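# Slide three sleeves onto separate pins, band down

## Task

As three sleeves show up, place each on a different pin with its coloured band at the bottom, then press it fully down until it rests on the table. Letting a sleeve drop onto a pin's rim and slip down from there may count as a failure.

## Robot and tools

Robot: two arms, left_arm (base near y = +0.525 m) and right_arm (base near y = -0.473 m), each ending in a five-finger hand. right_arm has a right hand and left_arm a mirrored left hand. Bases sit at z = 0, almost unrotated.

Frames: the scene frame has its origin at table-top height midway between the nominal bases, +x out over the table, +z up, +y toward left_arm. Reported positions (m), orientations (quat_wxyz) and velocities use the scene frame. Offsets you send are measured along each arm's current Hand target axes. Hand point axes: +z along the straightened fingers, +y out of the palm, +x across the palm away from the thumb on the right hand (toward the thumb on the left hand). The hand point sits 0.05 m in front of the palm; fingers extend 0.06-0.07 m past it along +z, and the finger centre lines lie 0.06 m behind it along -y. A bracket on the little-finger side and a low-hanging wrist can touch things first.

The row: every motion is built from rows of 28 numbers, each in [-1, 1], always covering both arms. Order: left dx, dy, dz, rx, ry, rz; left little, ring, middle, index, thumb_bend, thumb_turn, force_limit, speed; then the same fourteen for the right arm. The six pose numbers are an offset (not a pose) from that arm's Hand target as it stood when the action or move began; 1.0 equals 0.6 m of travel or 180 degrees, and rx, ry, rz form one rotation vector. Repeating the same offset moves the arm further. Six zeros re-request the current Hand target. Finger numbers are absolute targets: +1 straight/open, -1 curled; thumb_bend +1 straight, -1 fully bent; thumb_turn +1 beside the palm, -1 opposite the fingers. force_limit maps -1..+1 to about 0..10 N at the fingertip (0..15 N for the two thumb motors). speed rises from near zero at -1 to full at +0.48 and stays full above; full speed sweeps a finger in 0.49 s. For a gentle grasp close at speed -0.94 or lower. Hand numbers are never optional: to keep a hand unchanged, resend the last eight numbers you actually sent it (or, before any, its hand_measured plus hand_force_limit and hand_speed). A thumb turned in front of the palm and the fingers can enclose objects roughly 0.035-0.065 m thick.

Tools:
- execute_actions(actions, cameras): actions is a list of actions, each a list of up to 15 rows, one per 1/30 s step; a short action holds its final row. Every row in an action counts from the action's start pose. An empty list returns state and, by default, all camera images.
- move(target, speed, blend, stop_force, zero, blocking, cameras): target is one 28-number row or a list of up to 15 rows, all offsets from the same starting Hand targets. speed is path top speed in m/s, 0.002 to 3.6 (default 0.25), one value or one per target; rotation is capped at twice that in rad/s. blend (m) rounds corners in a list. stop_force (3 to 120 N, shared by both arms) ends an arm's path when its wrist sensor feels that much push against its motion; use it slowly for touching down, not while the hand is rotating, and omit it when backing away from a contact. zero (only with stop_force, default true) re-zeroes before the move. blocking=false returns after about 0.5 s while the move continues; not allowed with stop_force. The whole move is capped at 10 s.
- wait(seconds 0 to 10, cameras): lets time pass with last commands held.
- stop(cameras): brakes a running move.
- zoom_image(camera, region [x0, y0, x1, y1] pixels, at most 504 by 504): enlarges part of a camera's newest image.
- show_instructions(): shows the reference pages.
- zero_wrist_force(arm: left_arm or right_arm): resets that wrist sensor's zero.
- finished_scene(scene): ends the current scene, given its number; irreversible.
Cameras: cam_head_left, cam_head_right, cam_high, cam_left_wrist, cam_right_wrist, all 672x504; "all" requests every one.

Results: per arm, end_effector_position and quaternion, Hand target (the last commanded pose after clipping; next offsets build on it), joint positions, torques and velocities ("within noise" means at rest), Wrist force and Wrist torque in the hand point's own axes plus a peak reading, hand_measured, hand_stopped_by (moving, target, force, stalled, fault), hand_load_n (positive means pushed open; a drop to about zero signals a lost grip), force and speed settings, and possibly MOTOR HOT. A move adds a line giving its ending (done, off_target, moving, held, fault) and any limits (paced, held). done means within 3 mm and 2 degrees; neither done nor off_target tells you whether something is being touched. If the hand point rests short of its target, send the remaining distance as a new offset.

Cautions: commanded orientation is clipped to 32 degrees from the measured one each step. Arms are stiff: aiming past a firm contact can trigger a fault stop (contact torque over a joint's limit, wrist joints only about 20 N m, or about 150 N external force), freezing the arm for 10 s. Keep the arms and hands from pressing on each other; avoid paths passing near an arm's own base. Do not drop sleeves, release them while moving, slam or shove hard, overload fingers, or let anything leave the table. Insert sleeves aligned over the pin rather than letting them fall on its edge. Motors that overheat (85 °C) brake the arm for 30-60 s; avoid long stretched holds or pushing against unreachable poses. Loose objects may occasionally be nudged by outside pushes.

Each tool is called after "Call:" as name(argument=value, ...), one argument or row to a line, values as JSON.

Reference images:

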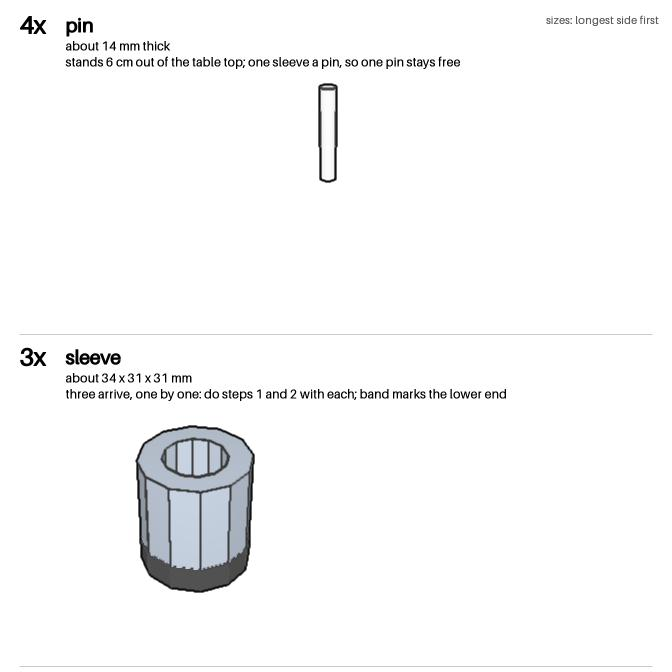

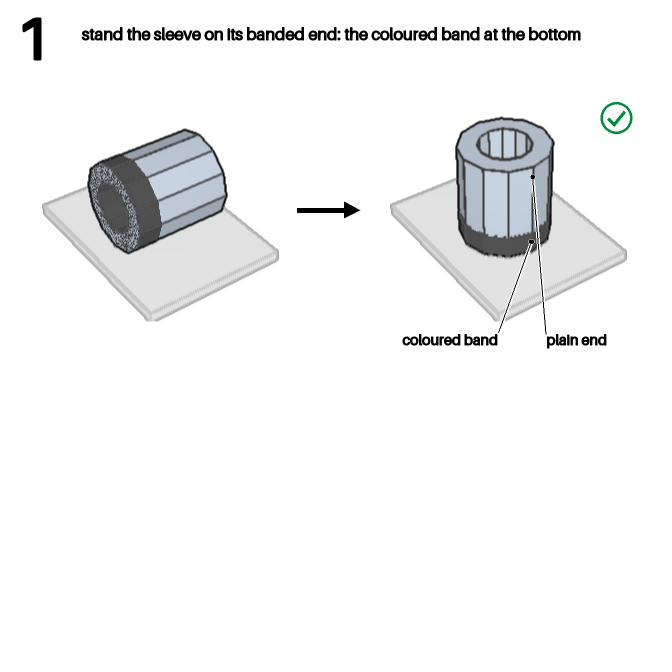

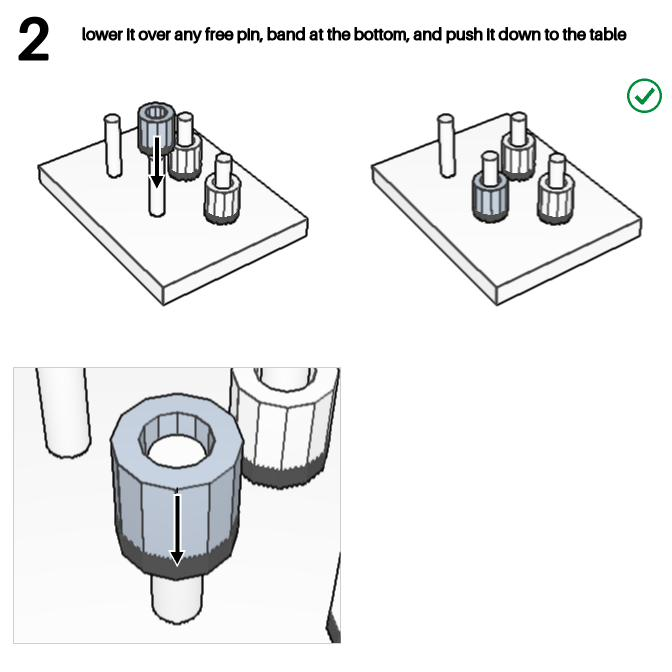

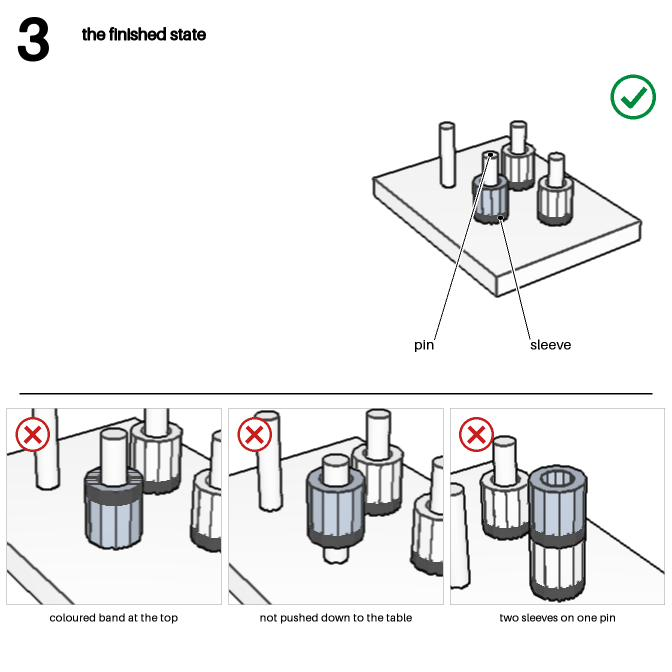

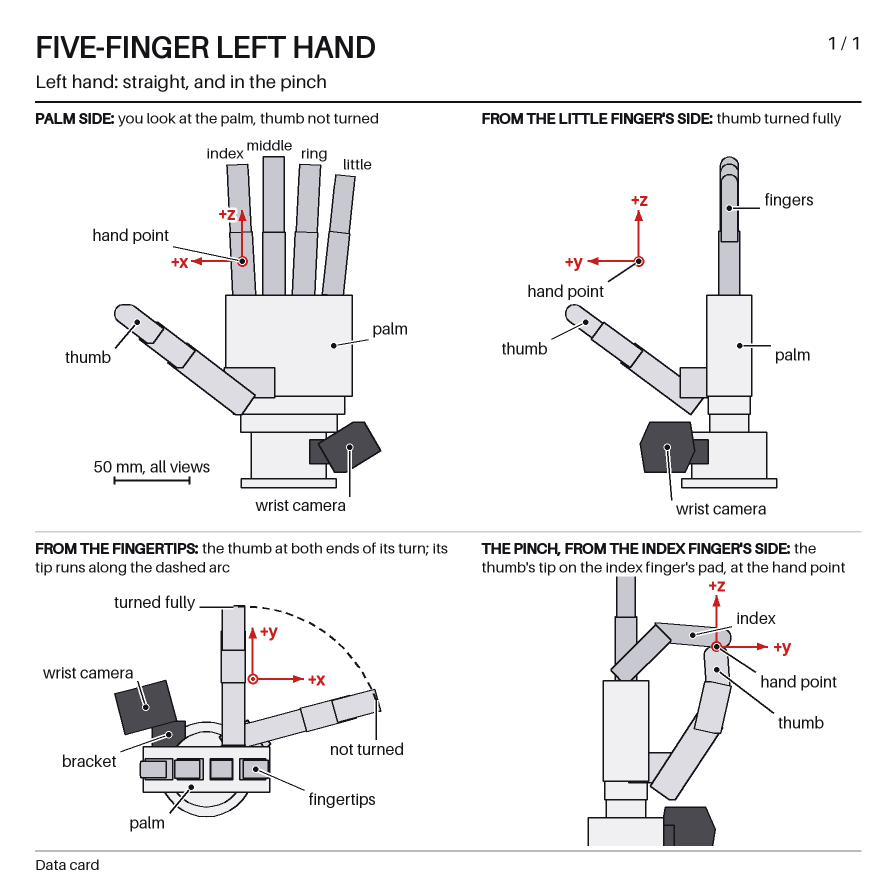

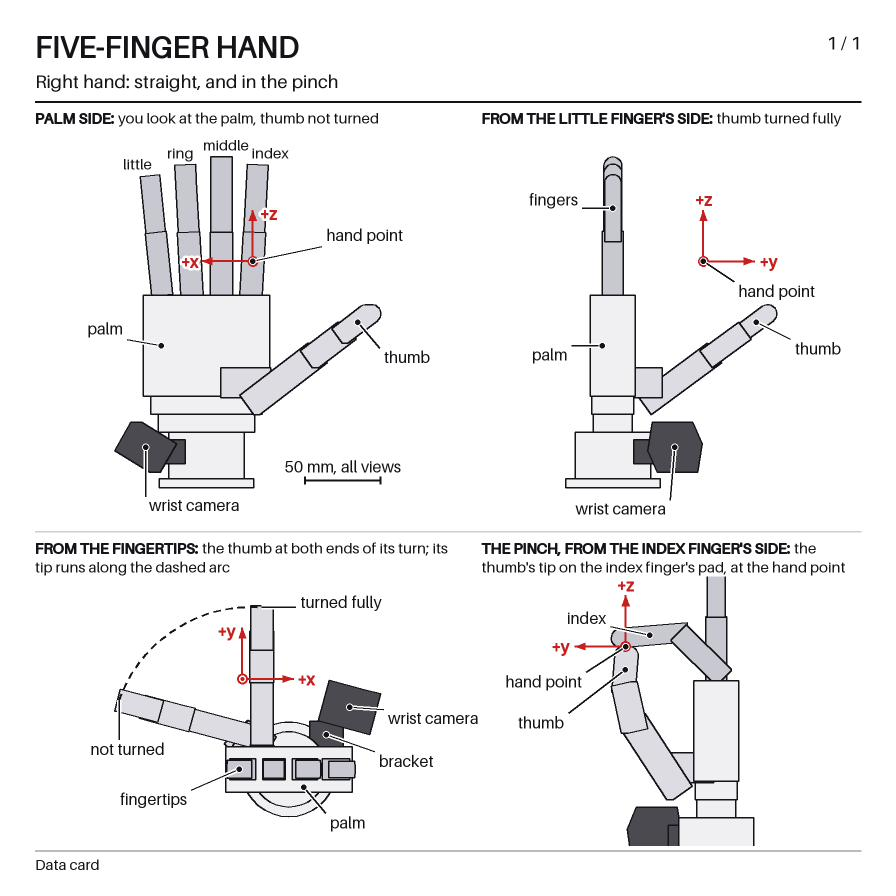

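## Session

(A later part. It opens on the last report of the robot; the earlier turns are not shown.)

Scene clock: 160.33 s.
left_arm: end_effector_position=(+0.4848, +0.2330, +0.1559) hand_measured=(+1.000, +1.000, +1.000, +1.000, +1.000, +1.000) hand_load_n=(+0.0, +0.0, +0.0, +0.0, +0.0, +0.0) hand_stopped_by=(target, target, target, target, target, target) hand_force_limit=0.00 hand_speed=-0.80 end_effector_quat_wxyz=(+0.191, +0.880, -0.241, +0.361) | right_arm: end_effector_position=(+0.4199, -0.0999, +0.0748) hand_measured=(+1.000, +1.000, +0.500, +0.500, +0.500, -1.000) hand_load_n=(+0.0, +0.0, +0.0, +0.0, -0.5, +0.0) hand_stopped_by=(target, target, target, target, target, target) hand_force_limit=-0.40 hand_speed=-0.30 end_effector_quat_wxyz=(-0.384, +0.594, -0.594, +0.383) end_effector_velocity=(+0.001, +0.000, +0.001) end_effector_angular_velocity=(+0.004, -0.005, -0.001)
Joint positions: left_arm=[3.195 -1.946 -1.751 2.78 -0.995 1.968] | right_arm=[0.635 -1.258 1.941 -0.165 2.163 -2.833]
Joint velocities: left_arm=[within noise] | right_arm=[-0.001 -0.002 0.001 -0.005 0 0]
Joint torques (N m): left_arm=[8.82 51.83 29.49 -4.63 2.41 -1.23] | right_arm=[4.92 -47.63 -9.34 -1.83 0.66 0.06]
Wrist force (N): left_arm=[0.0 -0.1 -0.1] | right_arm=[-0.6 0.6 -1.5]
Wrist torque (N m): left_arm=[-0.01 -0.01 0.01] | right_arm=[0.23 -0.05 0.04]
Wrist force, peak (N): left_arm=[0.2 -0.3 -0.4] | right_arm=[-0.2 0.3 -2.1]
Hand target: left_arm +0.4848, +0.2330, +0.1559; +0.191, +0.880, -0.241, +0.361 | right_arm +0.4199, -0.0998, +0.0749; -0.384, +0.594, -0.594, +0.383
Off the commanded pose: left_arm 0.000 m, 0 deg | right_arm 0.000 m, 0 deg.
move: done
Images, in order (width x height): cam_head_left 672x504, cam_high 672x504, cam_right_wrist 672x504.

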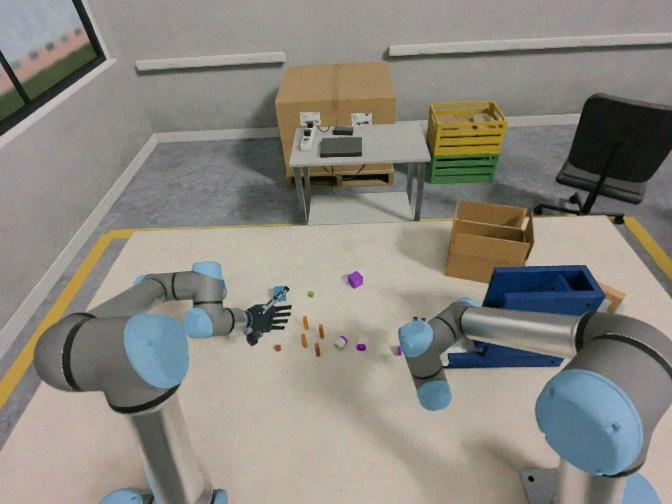

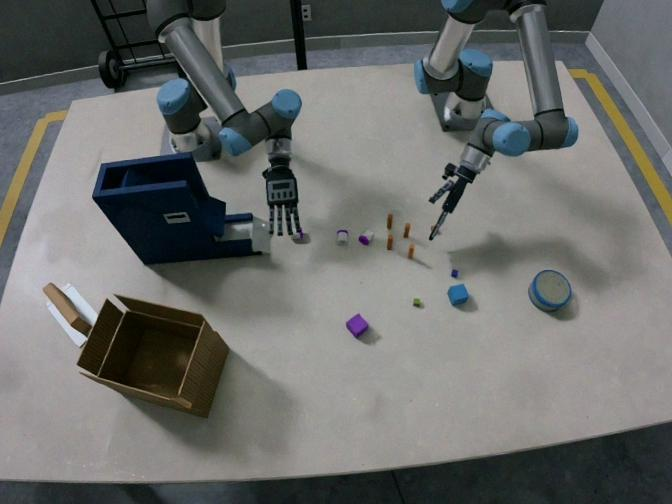

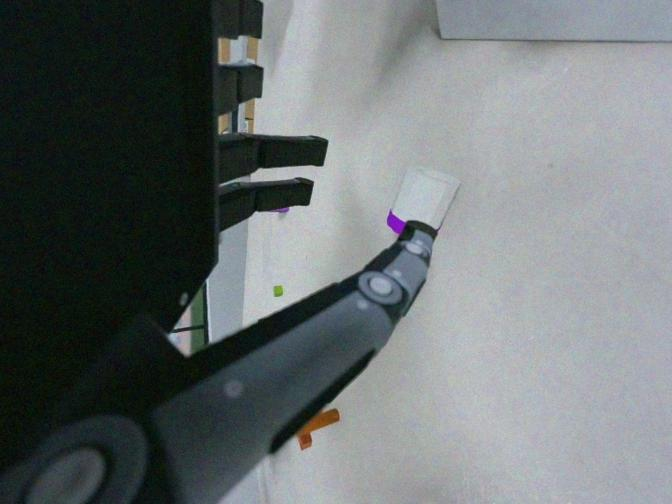

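Call:
move(
  target=[0,0,0,0,0,0,1,1,1,1,1,1,0,-0.8,-0.0167,0.027,0.0213,0,0,0,1,1,0.5,0.5,0.5,-1,-0.4,-0.3],
  cameras=["cam_high","cam_right_wrist","cam_head_left"],
  speed=0.08,
  stop_force=4,
)

Call:
zoom_image(
  camera="cam_high",
  region=[240, 170, 340, 260],
)

Call:
zoom_image(
  camera="cam_right_wrist",
  region=[290, 120, 490, 270],
)

Call:
zoom_image(
  camera="cam_head_left",
  region=[370, 310, 470, 390],
)

Scene clock: 172.17 s.
left_arm: end_effector_position=(+0.4848, +0.2330, +0.1559) hand_measured=(+1.000, +1.000, +1.000, +1.000, +1.000, +1.000) hand_load_n=(+0.0, +0.0, +0.0, +0.0, +0.0, +0.0) hand_stopped_by=(target, target, target, target, target, target) hand_force_limit=0.00 hand_speed=-0.80 end_effector_quat_wxyz=(+0.191, +0.880, -0.241, +0.361) | right_arm: end_effector_position=(+0.4249, -0.0898, +0.0549) hand_measured=(+1.000, +1.000, +0.500, +0.500, +0.500, -1.000) hand_load_n=(+0.0, +0.0, +0.0, +0.0, +0.0, +0.0) hand_stopped_by=(target, target, target, target, target, target) hand_force_limit=-0.40 hand_speed=-0.30 end_effector_quat_wxyz=(-0.384, +0.594, -0.594, +0.383)
Joint positions: left_arm=[3.195 -1.946 -1.751 2.78 -0.995 1.968] | right_arm=[0.647 -1.202 1.926 -0.202 2.174 -2.826]
Joint torques (N m): left_arm=[9.85 50.86 28.99 -4.53 2.38 -1.21] | right_arm=[-6.76 -49.29 -8.29 2.55 -1.06 -1.2]
Wrist force (N): left_arm=[0.0 -0.1 -0.3] | right_arm=[-0.5 0.4 -1.2]
Wrist torque (N m): left_arm=[0.01 -0.02 0.01] | right_arm=[0.19 -0.06 0.04]
Wrist force, peak (N): left_arm=[0.0 -0.1 -0.5] | right_arm=[-0.5 0.8 -1.8]
Hand target: left_arm +0.4848, +0.2330, +0.1559; +0.191, +0.880, -0.241, +0.361 | right_arm +0.4249, -0.0898, +0.0549; -0.384, +0.594, -0.594, +0.383
Off the commanded pose: left_arm 0.000 m, 0 deg | right_arm 0.000 m, 0 deg.
move: done
Images, in order (width x height): cam_head_left 672x504, cam_high 672x504, cam_right_wrist 672x504.

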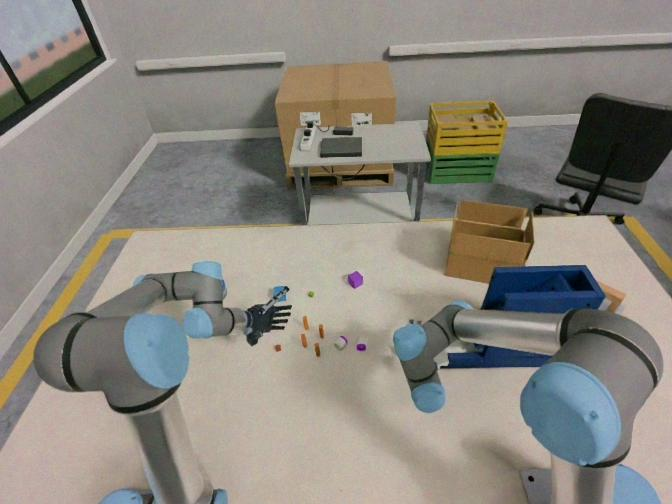

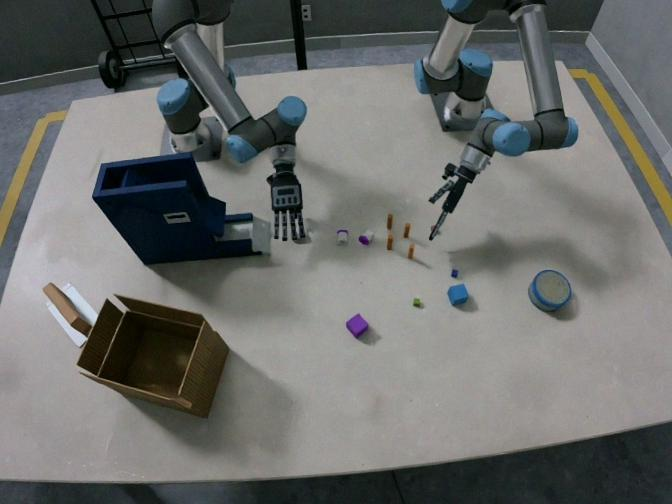

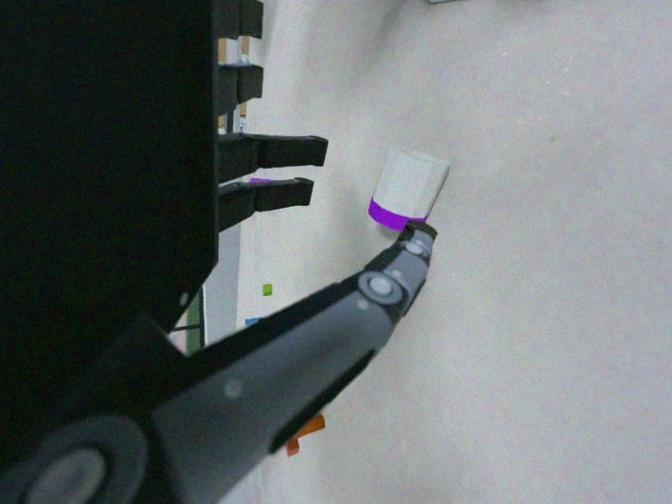

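Scaled by 5.040 from the camera's 672x504 image, which has a finer 960x720 frame.

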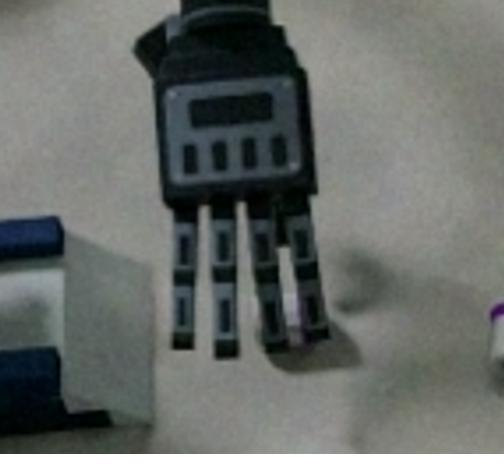

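Scaled by 2.520 from the camera's 672x504 image, which has a finer 960x720 frame.

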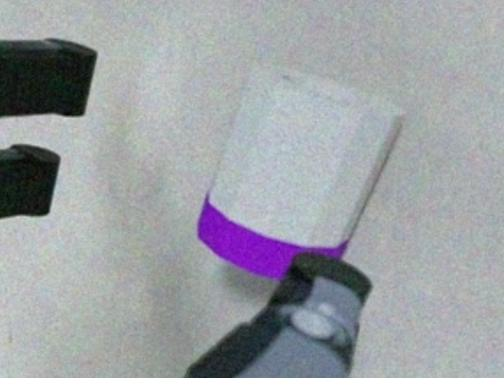

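Scaled by 5.040 from the camera's 672x504 image, which has a finer 960x720 frame.

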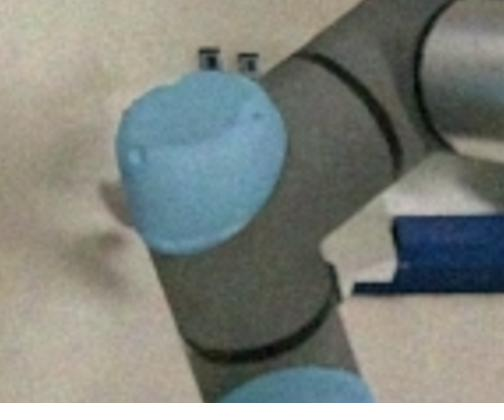

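Call:
move(
  target=[0,0,0,0,0,0,1,1,1,1,1,1,0,-0.8,0,0.0228,0.01025,0,0,0,1,1,0.5,0.5,0.5,-1,-0.4,-0.3],
  cameras=["cam_high","cam_right_wrist","cam_head_left"],
  speed=0.06,
  stop_force=4,
)

Call:
zoom_image(
  camera="cam_high",
  region=[240, 170, 340, 260],
)

Call:
zoom_image(
  camera="cam_right_wrist",
  region=[290, 120, 490, 270],
)

Scene clock: 194.67 s.
left_arm: end_effector_position=(+0.4848, +0.2330, +0.1559) hand_measured=(+1.000, +1.000, +1.000, +1.000, +1.000, +1.000) hand_load_n=(+0.0, +0.0, +0.0, +0.0, +0.0, +0.0) hand_stopped_by=(target, target, target, target, target, target) hand_force_limit=0.00 hand_speed=-0.80 end_effector_quat_wxyz=(+0.191, +0.880, -0.241, +0.361) | right_arm: end_effector_position=(+0.4249, -0.0898, +0.0399) hand_measured=(+1.000, +1.000, +0.500, +0.500, +0.500, -1.000) hand_load_n=(+0.0, -0.5, +0.0, -0.5, +0.0, +0.0) hand_stopped_by=(target, target, target, target, target, target) hand_force_limit=-0.40 hand_speed=-0.30 end_effector_quat_wxyz=(-0.384, +0.594, -0.594, +0.383)
Joint positions: left_arm=[3.195 -1.946 -1.751 2.78 -0.995 1.968] | right_arm=[0.647 -1.176 1.938 -0.24 2.174 -2.826]
Joint torques (N m): left_arm=[10.07 51.62 28.88 -4.63 2.31 -1.04] | right_arm=[5.05 -50.07 -27.43 2.45 2.2 1.2]
Wrist force (N): left_arm=[0.0 0.1 -0.1] | right_arm=[-0.4 0.4 -1.3]
Wrist torque (N m): left_arm=[0.02 -0.01 0.00] | right_arm=[0.19 -0.07 0.05]
Wrist force, peak (N): left_arm=[-0.1 -0.5 -0.3] | right_arm=[-0.6 0.2 -1.7]
Hand target: left_arm +0.4848, +0.2330, +0.1559; +0.191, +0.880, -0.241, +0.361 | right_arm +0.4249, -0.0898, +0.0399; -0.384, +0.594, -0.594, +0.383
Off the commanded pose: left_arm 0.000 m, 0 deg | right_arm 0.000 m, 0 deg.
move: done
Images, in order (width x height): cam_head_left 672x504, cam_high 672x504, cam_right_wrist 672x504.

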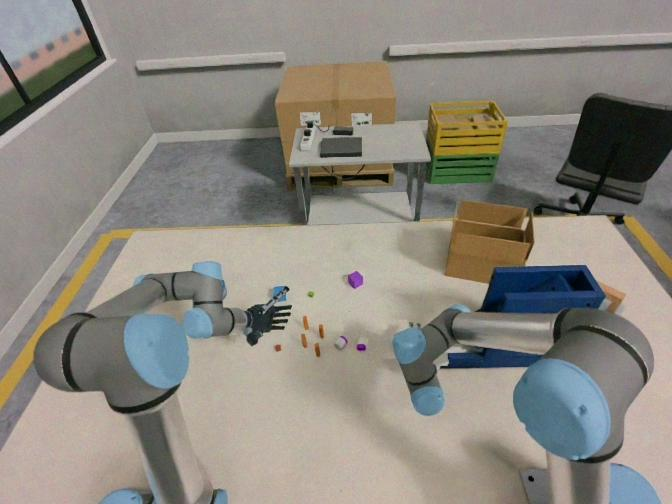

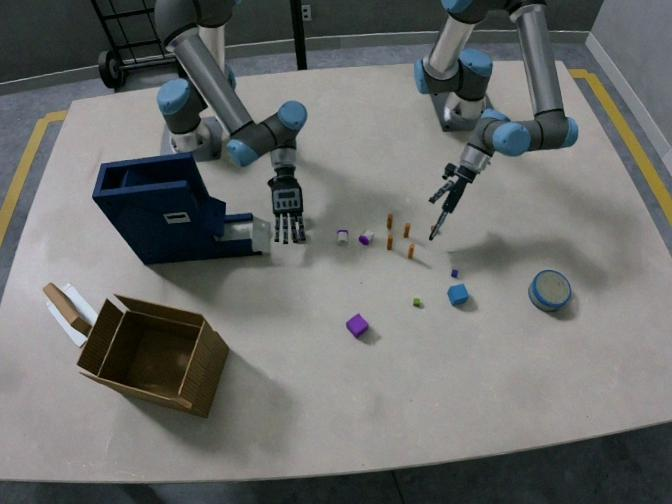

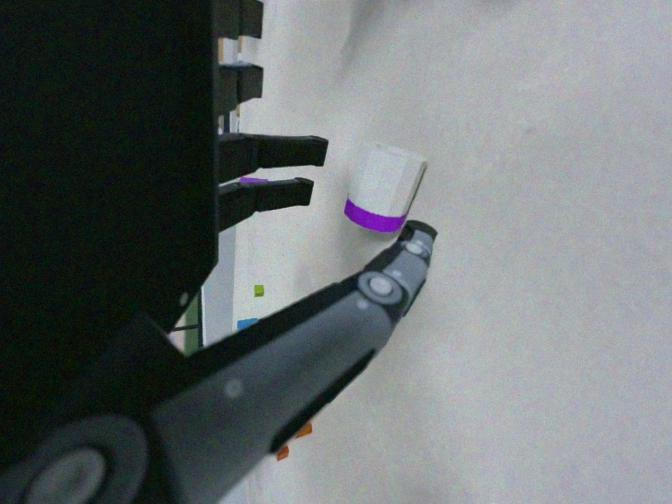

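Scaled by 5.040 from the camera's 672x504 image, which has a finer 960x720 frame.

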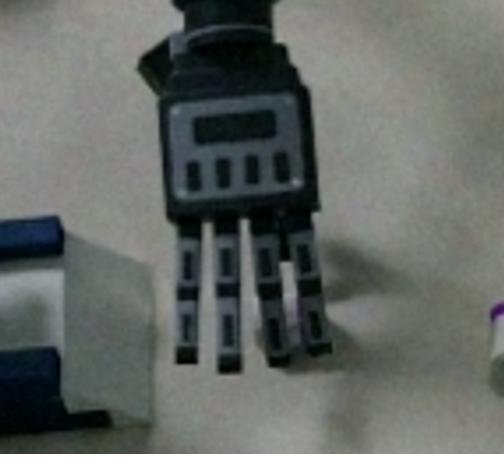

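Scaled by 2.520 from the camera's 672x504 image, which has a finer 960x720 frame.

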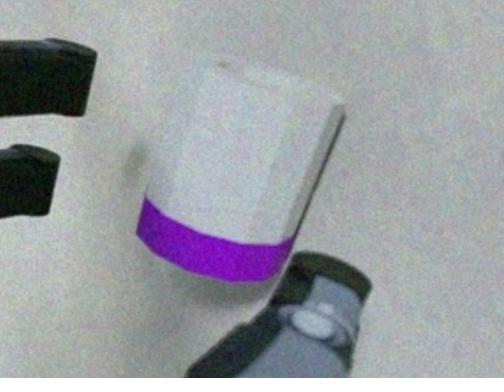

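Call:
move(
  target=[0,0,0,0,0,0,1,1,1,1,1,1,0,-0.8,0,0.0098,0.019,0,0,0,1,1,0.5,0.5,0.5,-1,-0.4,-0.3],
  cameras=["cam_high","cam_right_wrist"],
  speed=0.05,
  stop_force=4,
)

Call:
zoom_image(
  camera="cam_right_wrist",
  region=[290, 120, 490, 270],
)

Call:
zoom_image(
  camera="cam_high",
  region=[240, 170, 340, 260],
)

Scene clock: 200.90 s.
left_arm: end_effector_position=(+0.4848, +0.2330, +0.1559) hand_measured=(+1.000, +1.000, +1.000, +1.000, +1.000, +1.000) hand_load_n=(+0.0, +0.0, +0.5, +0.0, -0.5, +0.0) hand_stopped_by=(target, target, target, target, target, target) hand_force_limit=0.00 hand_speed=-0.80 end_effector_quat_wxyz=(+0.191, +0.880, -0.241, +0.361) | right_arm: end_effector_position=(+0.4329, -0.0898, +0.0299) hand_measured=(+1.000, +1.000, +0.500, +0.500, +0.500, -1.000) hand_load_n=(+0.0, +0.0, +0.0, +0.0, +0.0, +0.0) hand_stopped_by=(target, target, target, target, target, target) hand_force_limit=-0.40 hand_speed=-0.30 end_effector_quat_wxyz=(-0.384, +0.594, -0.594, +0.383)
Joint positions: left_arm=[3.195 -1.946 -1.751 2.78 -0.995 1.968] | right_arm=[0.635 -1.151 1.933 -0.264 2.163 -2.833]
Joint torques (N m): left_arm=[10.23 51.33 29.18 -4.62 2.39 -1.19] | right_arm=[7.14 -50.46 -6.9 2.4 2.95 1.08]
Wrist force (N): left_arm=[0.2 0.0 -0.2] | right_arm=[-0.5 0.2 -1.3]
Wrist torque (N m): left_arm=[0.01 -0.04 0.02] | right_arm=[0.15 -0.05 0.02]
Wrist force, peak (N): left_arm=[-0.3 -0.4 -0.1] | right_arm=[-0.5 0.2 -1.7]
Hand target: left_arm +0.4848, +0.2330, +0.1559; +0.191, +0.880, -0.241, +0.361 | right_arm +0.4329, -0.0898, +0.0299; -0.384, +0.594, -0.594, +0.383
Off the commanded pose: left_arm 0.000 m, 0 deg | right_arm 0.000 m, 0 deg.
move: done
Images, in order (width x height): cam_high 672x504, cam_right_wrist 672x504.

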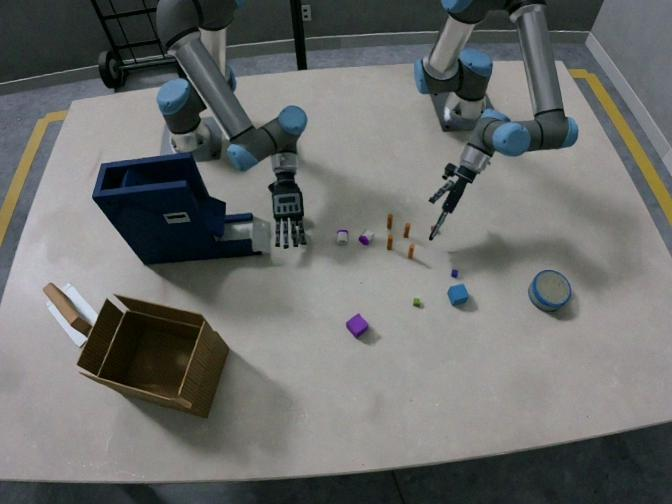

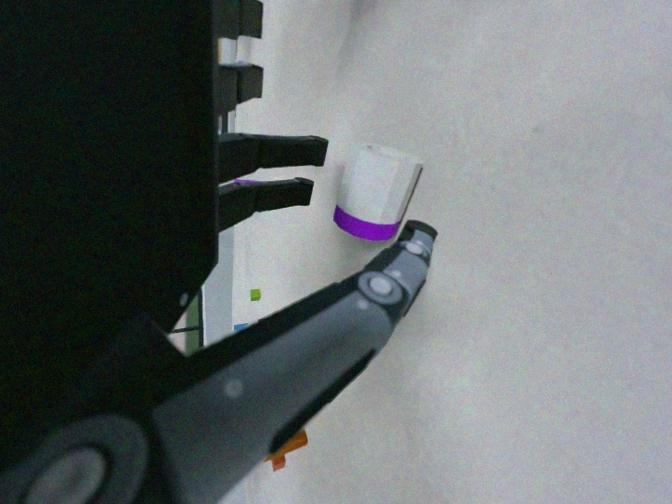

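Scaled by 2.520 from the camera's 672x504 image, which has a finer 960x720 frame.

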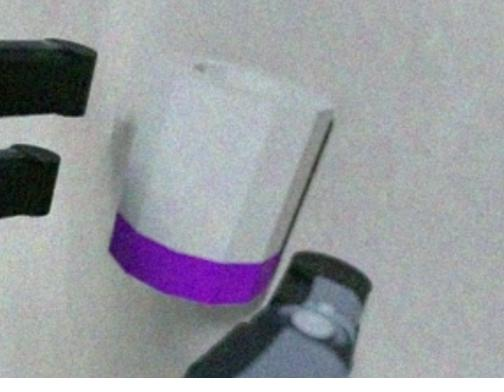

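Scaled by 5.040 from the camera's 672x504 image, which has a finer 960x720 frame.

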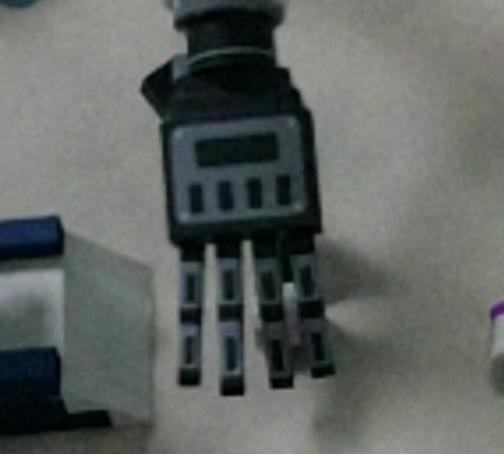

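Call:
move(
  target=[0,0,0,0,0,0,1,1,1,1,1,1,0,-0.8,0,0.01216,0.00547,0,0,0,1,1,0.5,0.5,0.5,-1,-0.4,-0.3],
  cameras=["cam_high","cam_right_wrist"],
  speed=0.03,
  stop_force=4,
)

Call:
zoom_image(
  camera="cam_right_wrist",
  region=[290, 120, 490, 270],
)

Scene clock: 207.30 s.
left_arm: end_effector_position=(+0.4848, +0.2330, +0.1559) hand_measured=(+1.000, +1.000, +1.000, +1.000, +1.000, +1.000) hand_load_n=(+0.0, +0.0, +0.0, +0.0, +0.0, +0.0) hand_stopped_by=(target, target, target, target, target, target) hand_force_limit=0.00 hand_speed=-0.80 end_effector_quat_wxyz=(+0.191, +0.880, -0.241, +0.361) | right_arm: end_effector_position=(+0.4329, -0.0898, +0.0221) hand_measured=(+1.000, +1.000, +0.500, +0.500, +0.500, -1.000) hand_load_n=(+0.0, +0.0, +0.0, +0.0, +0.5, -1.0) hand_stopped_by=(target, target, target, target, target, target) hand_force_limit=-0.40 hand_speed=-0.30 end_effector_quat_wxyz=(-0.384, +0.594, -0.594, +0.383)
Joint positions: left_arm=[3.195 -1.946 -1.751 2.78 -0.995 1.968] | right_arm=[0.635 -1.137 1.939 -0.283 2.163 -2.833]
Joint torques (N m): left_arm=[10.25 51.76 29.14 -4.52 2.37 -1.2] | right_arm=[-1 -49.84 -26.85 1.93 2.86 1.03]
Wrist force (N): left_arm=[0.2 0.1 -0.1] | right_arm=[0.2 -1.4 -4.0]
Wrist torque (N m): left_arm=[0.01 -0.05 0.02] | right_arm=[0.04 -0.03 -0.01]
Wrist force, peak (N): left_arm=[0.2 -0.2 -0.4] | right_arm=[-0.4 -6.5 -8.7]
Hand target: left_arm +0.4848, +0.2330, +0.1559; +0.191, +0.880, -0.241, +0.361 | right_arm +0.4329, -0.0898, +0.0221; -0.384, +0.594, -0.594, +0.383
Off the commanded pose: left_arm 0.000 m, 0 deg | right_arm 0.000 m, 0 deg.
move: contact (right_arm)
Images, in order (width x height): cam_high 672x504, cam_right_wrist 672x504.

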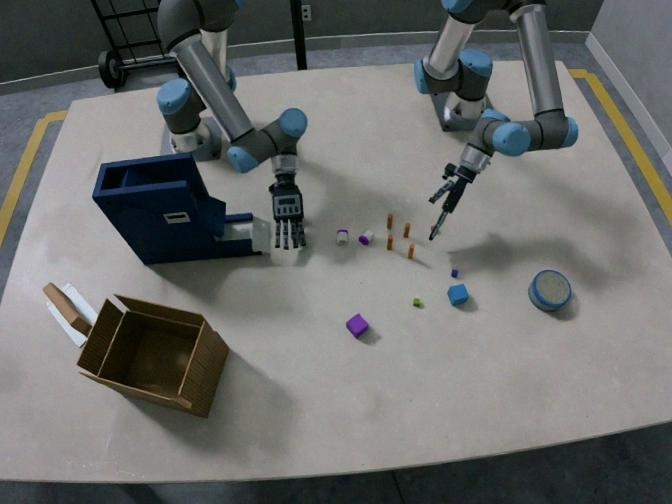

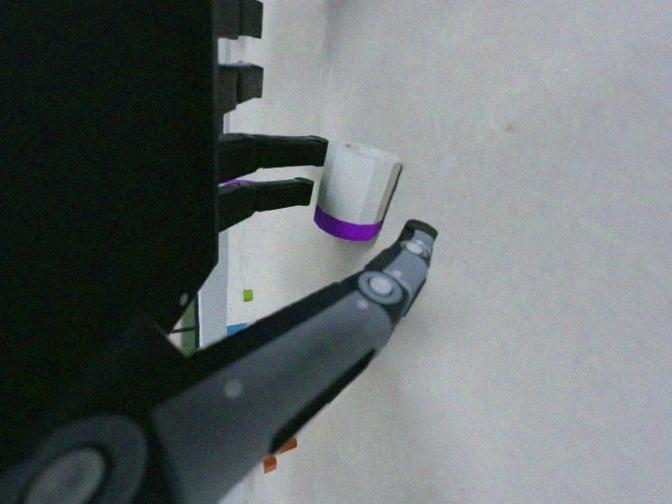

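Scaled by 2.520 from the camera's 672x504 image, which has a finer 960x720 frame.

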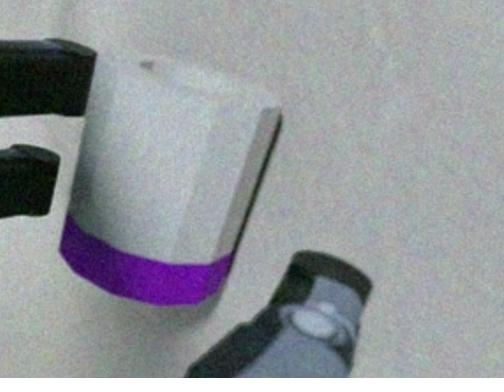

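Call:
move(
  target=[0,0,0,0,0,0,1,1,1,1,1,1,0,-0.8,0,-0.0114,0.0131,0,0,0,1,1,0.5,0.5,0.5,-1,-0.4,-0.3],
  cameras=["cam_right_wrist"],
  speed=0.03,
)

Call:
move(
  target=[0,0,0,0,0,0,1,1,1,1,1,1,0,-0.8,0,0,0,0,0,0,1,1,-0.1,-0.1,0.5,-1,-0.5,-0.9],
  cameras=["cam_right_wrist","cam_high"],
  speed=0.03,
)

Call:
zoom_image(
  camera="cam_right_wrist",
  region=[200, 100, 480, 310],
)

Scene clock: 213.60 s.
left_arm: end_effector_position=(+0.4848, +0.2330, +0.1559) hand_measured=(+1.000, +1.000, +1.000, +1.000, +1.000, +1.000) hand_load_n=(+0.0, +0.0, +0.0, +0.0, +0.0, +0.0) hand_stopped_by=(target, target, target, target, target, target) hand_force_limit=0.00 hand_speed=-0.80 end_effector_quat_wxyz=(+0.191, +0.880, -0.241, +0.361) | right_arm: end_effector_position=(+0.4430, -0.0897, +0.0252) hand_measured=(+1.000, +1.000, +0.500, +0.500, +0.500, -1.000) hand_load_n=(-0.5, +0.0, +0.0, +0.0, +0.0, +0.0) hand_stopped_by=(target, target, target, target, target, target) hand_force_limit=-0.40 hand_speed=-0.30 end_effector_quat_wxyz=(-0.384, +0.594, -0.594, +0.383)
Joint positions: left_arm=[3.195 -1.946 -1.751 2.78 -0.995 1.968] | right_arm=[0.62 -1.133 1.92 -0.273 2.15 -2.842]
Joint torques (N m): left_arm=[9.87 51.29 29.26 -4.49 2.33 -1.09] | right_arm=[8.18 -35.13 -8.66 0.62 1.77 0.6]
Wrist force (N): left_arm=[-0.1 0.0 -0.1] | right_arm=[-0.6 0.3 -1.2]
Wrist torque (N m): left_arm=[0.00 0.00 0.00] | right_arm=[0.18 -0.03 0.03]
Wrist force, peak (N): left_arm=[-0.3 -0.1 -0.4] | right_arm=[0.3 -1.3 -4.4]
Hand target: left_arm +0.4848, +0.2330, +0.1559; +0.191, +0.880, -0.241, +0.361 | right_arm +0.4428, -0.0898, +0.0251; -0.384, +0.594, -0.594, +0.383
Off the commanded pose: left_arm 0.000 m, 0 deg | right_arm 0.000 m, 0 deg.
move: done
Images, in order (width x height): cam_right_wrist 672x504.

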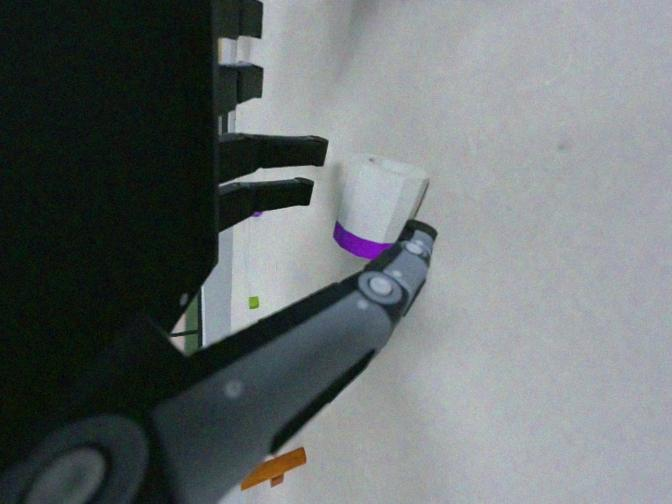

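Scene clock: 215.77 s.
left_arm: end_effector_position=(+0.4848, +0.2330, +0.1559) hand_measured=(+1.000, +1.000, +1.000, +1.000, +1.000, +1.000) hand_load_n=(+0.0, +0.0, +0.0, +0.0, +0.0, +0.0) hand_stopped_by=(target, target, target, target, target, target) hand_force_limit=0.00 hand_speed=-0.80 end_effector_quat_wxyz=(+0.191, +0.880, -0.241, +0.361) | right_arm: end_effector_position=(+0.4429, -0.0898, +0.0251) hand_measured=(+1.000, +1.000, -0.010, -0.030, +0.502, -1.000) hand_load_n=(+0.0, +0.0, +3.0, +3.0, +4.0, +0.0) hand_stopped_by=(target, target, force, force, target, target) hand_force_limit=-0.50 hand_speed=-0.90 end_effector_quat_wxyz=(-0.384, +0.594, -0.594, +0.383)
Joint positions: left_arm=[3.195 -1.946 -1.751 2.78 -0.995 1.968] | right_arm=[0.62 -1.133 1.92 -0.274 2.15 -2.842]
Joint torques (N m): left_arm=[10.02 51.04 28.46 -4.56 2.35 -1.28] | right_arm=[6.86 -49.06 -7.61 -1.24 1.86 1.22]
Wrist force (N): left_arm=[-0.2 -0.1 -0.1] | right_arm=[-0.8 -1.7 -2.2]
Wrist torque (N m): left_arm=[-0.02 0.02 -0.01] | right_arm=[0.17 -0.01 -0.01]
Wrist force, peak (N): left_arm=[0.0 -0.2 -0.4] | right_arm=[-0.7 -2.4 -2.4]
Hand target: left_arm +0.4848, +0.2330, +0.1559; +0.191, +0.880, -0.241, +0.361 | right_arm +0.4428, -0.0898, +0.0251; -0.384, +0.594, -0.594, +0.383
Off the commanded pose: left_arm 0.000 m, 0 deg | right_arm 0.000 m, 0 deg.
move: done
Images, in order (width x height): cam_high 672x504, cam_right_wrist 672x504.

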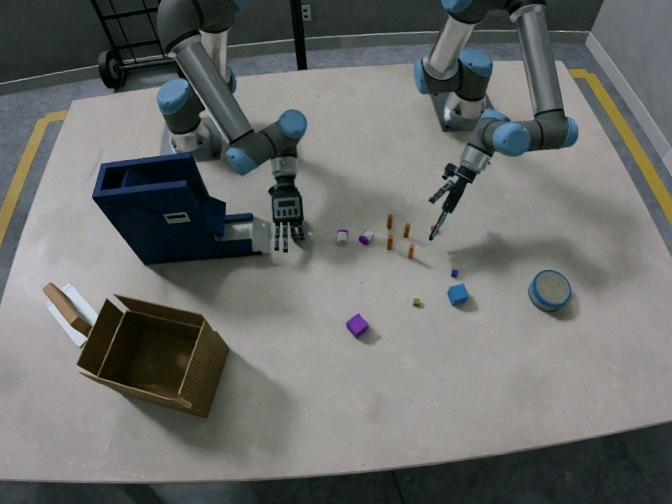

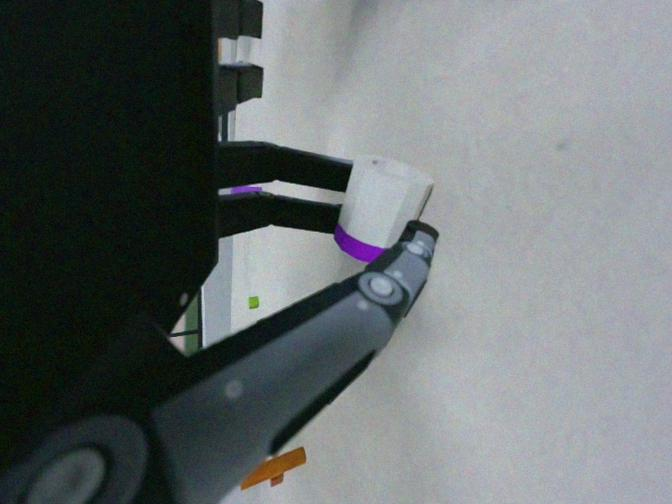

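Scaled by 1.800 from the camera's 672x504 image, which has a finer 960x720 frame.

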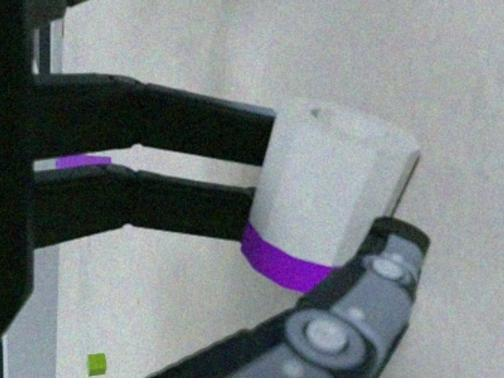

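Call:
move(
  target=[
    [0,0,0,0,0,0,1,1,1,1,1,1,0,-0.8,0,-0.0912,-0.041,0,0,0,1,1,-0.1,-0.1,0.5,-1,-0.5,-0.9],
    [0,0,0,0,0,0,1,1,1,1,1,1,0,-0.8,0.03,-0.0775,-0.0714,0,0.148,-0.329,1,1,-0.1,-0.1,0.5,-1,-0.5,-0.9],
  ],
  cameras=["all"],
  speed=0.15,
)

Call:
zoom_image(
  camera="cam_right_wrist",
  region=[200, 100, 480, 310],
)

Call:
zoom_image(
  camera="cam_high",
  region=[240, 170, 340, 260],
)

Scene clock: 228.90 s.
left_arm: end_effector_position=(+0.4848, +0.2330, +0.1559) hand_measured=(+1.000, +1.000, +1.000, +1.000, +1.000, +1.000) hand_load_n=(+0.0, +0.0, +0.0, +0.0, +0.0, +0.0) hand_stopped_by=(target, target, target, target, target, target) hand_force_limit=0.00 hand_speed=-0.80 end_effector_quat_wxyz=(+0.191, +0.880, -0.241, +0.361) | right_arm: end_effector_position=(+0.4229, -0.1078, +0.0850) hand_measured=(+1.000, +1.000, -0.010, -0.030, +0.502, -1.000) hand_load_n=(+0.0, +0.0, +2.5, +2.5, +4.0, +0.0) hand_stopped_by=(target, target, force, force, target, target) hand_force_limit=-0.50 hand_speed=-0.90 end_effector_quat_wxyz=(-0.006, +0.708, -0.295, +0.642)
Joint positions: left_arm=[3.195 -1.946 -1.751 2.78 -0.995 1.968] | right_arm=[0.87 -0.904 1.536 -0.077 2.804 -3.78]
Joint torques (N m): left_arm=[10.03 51.07 29.35 -4.48 2.44 -1.07] | right_arm=[-6.21 -63.36 -14.67 3.89 -0.94 -1.12]
Wrist force (N): left_arm=[0.0 -0.1 -0.1] | right_arm=[1.7 1.5 0.2]
Wrist torque (N m): left_arm=[-0.01 0.00 0.01] | right_arm=[0.06 -0.10 0.36]
Wrist force, peak (N): left_arm=[0.0 -0.4 -0.3] | right_arm=[-0.8 -2.3 -2.7]
Hand target: left_arm +0.4848, +0.2330, +0.1559; +0.191, +0.880, -0.241, +0.361 | right_arm +0.4229, -0.1078, +0.0851; -0.005, +0.708, -0.294, +0.642
Off the commanded pose: left_arm 0.000 m, 0 deg | right_arm 0.000 m, 0 deg.
move: done

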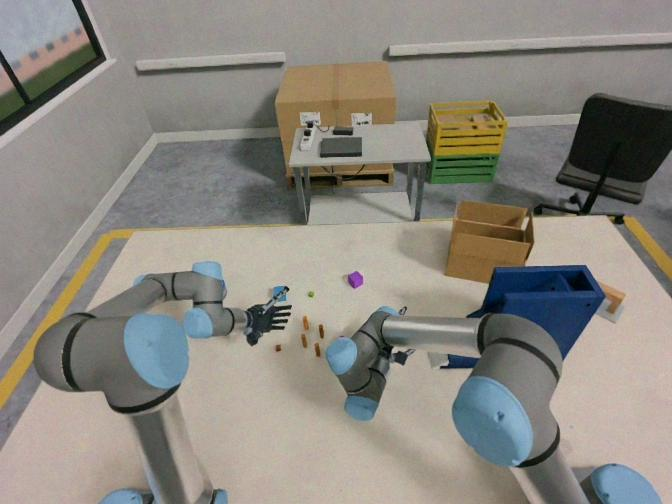

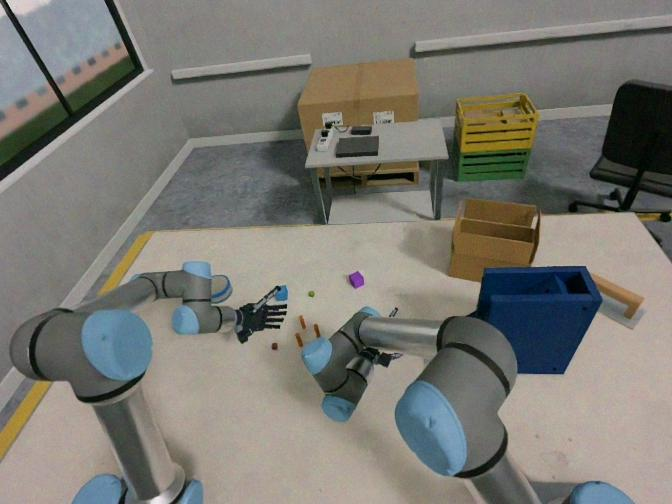

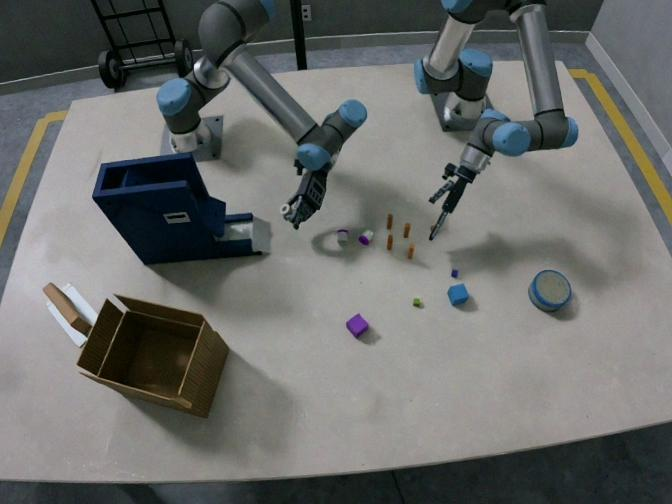

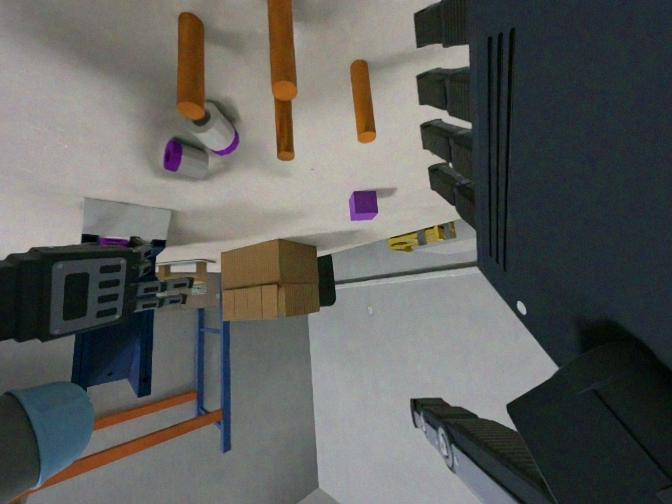

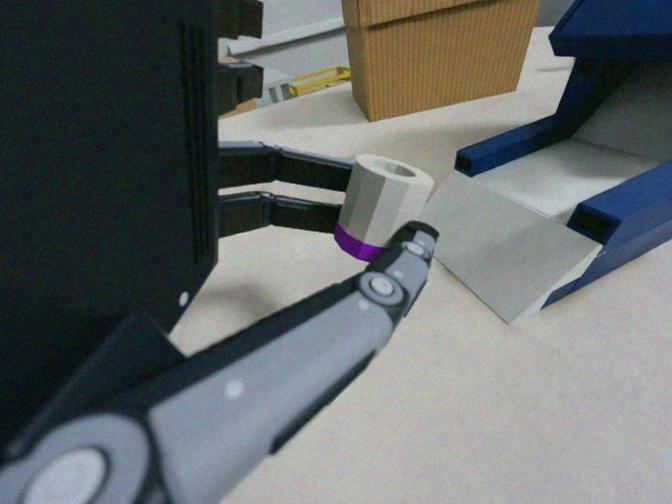

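Scaled by 1.800 from the camera's 672x504 image, which has a finer 960x720 frame.

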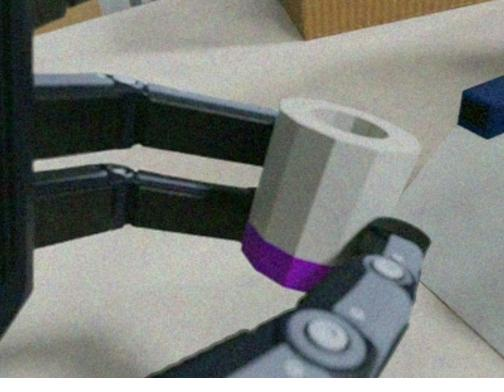

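Scaled by 5.040 from the camera's 672x504 image, which has a finer 960x720 frame.

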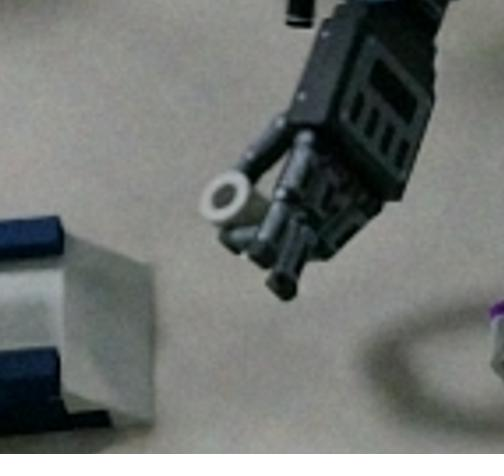

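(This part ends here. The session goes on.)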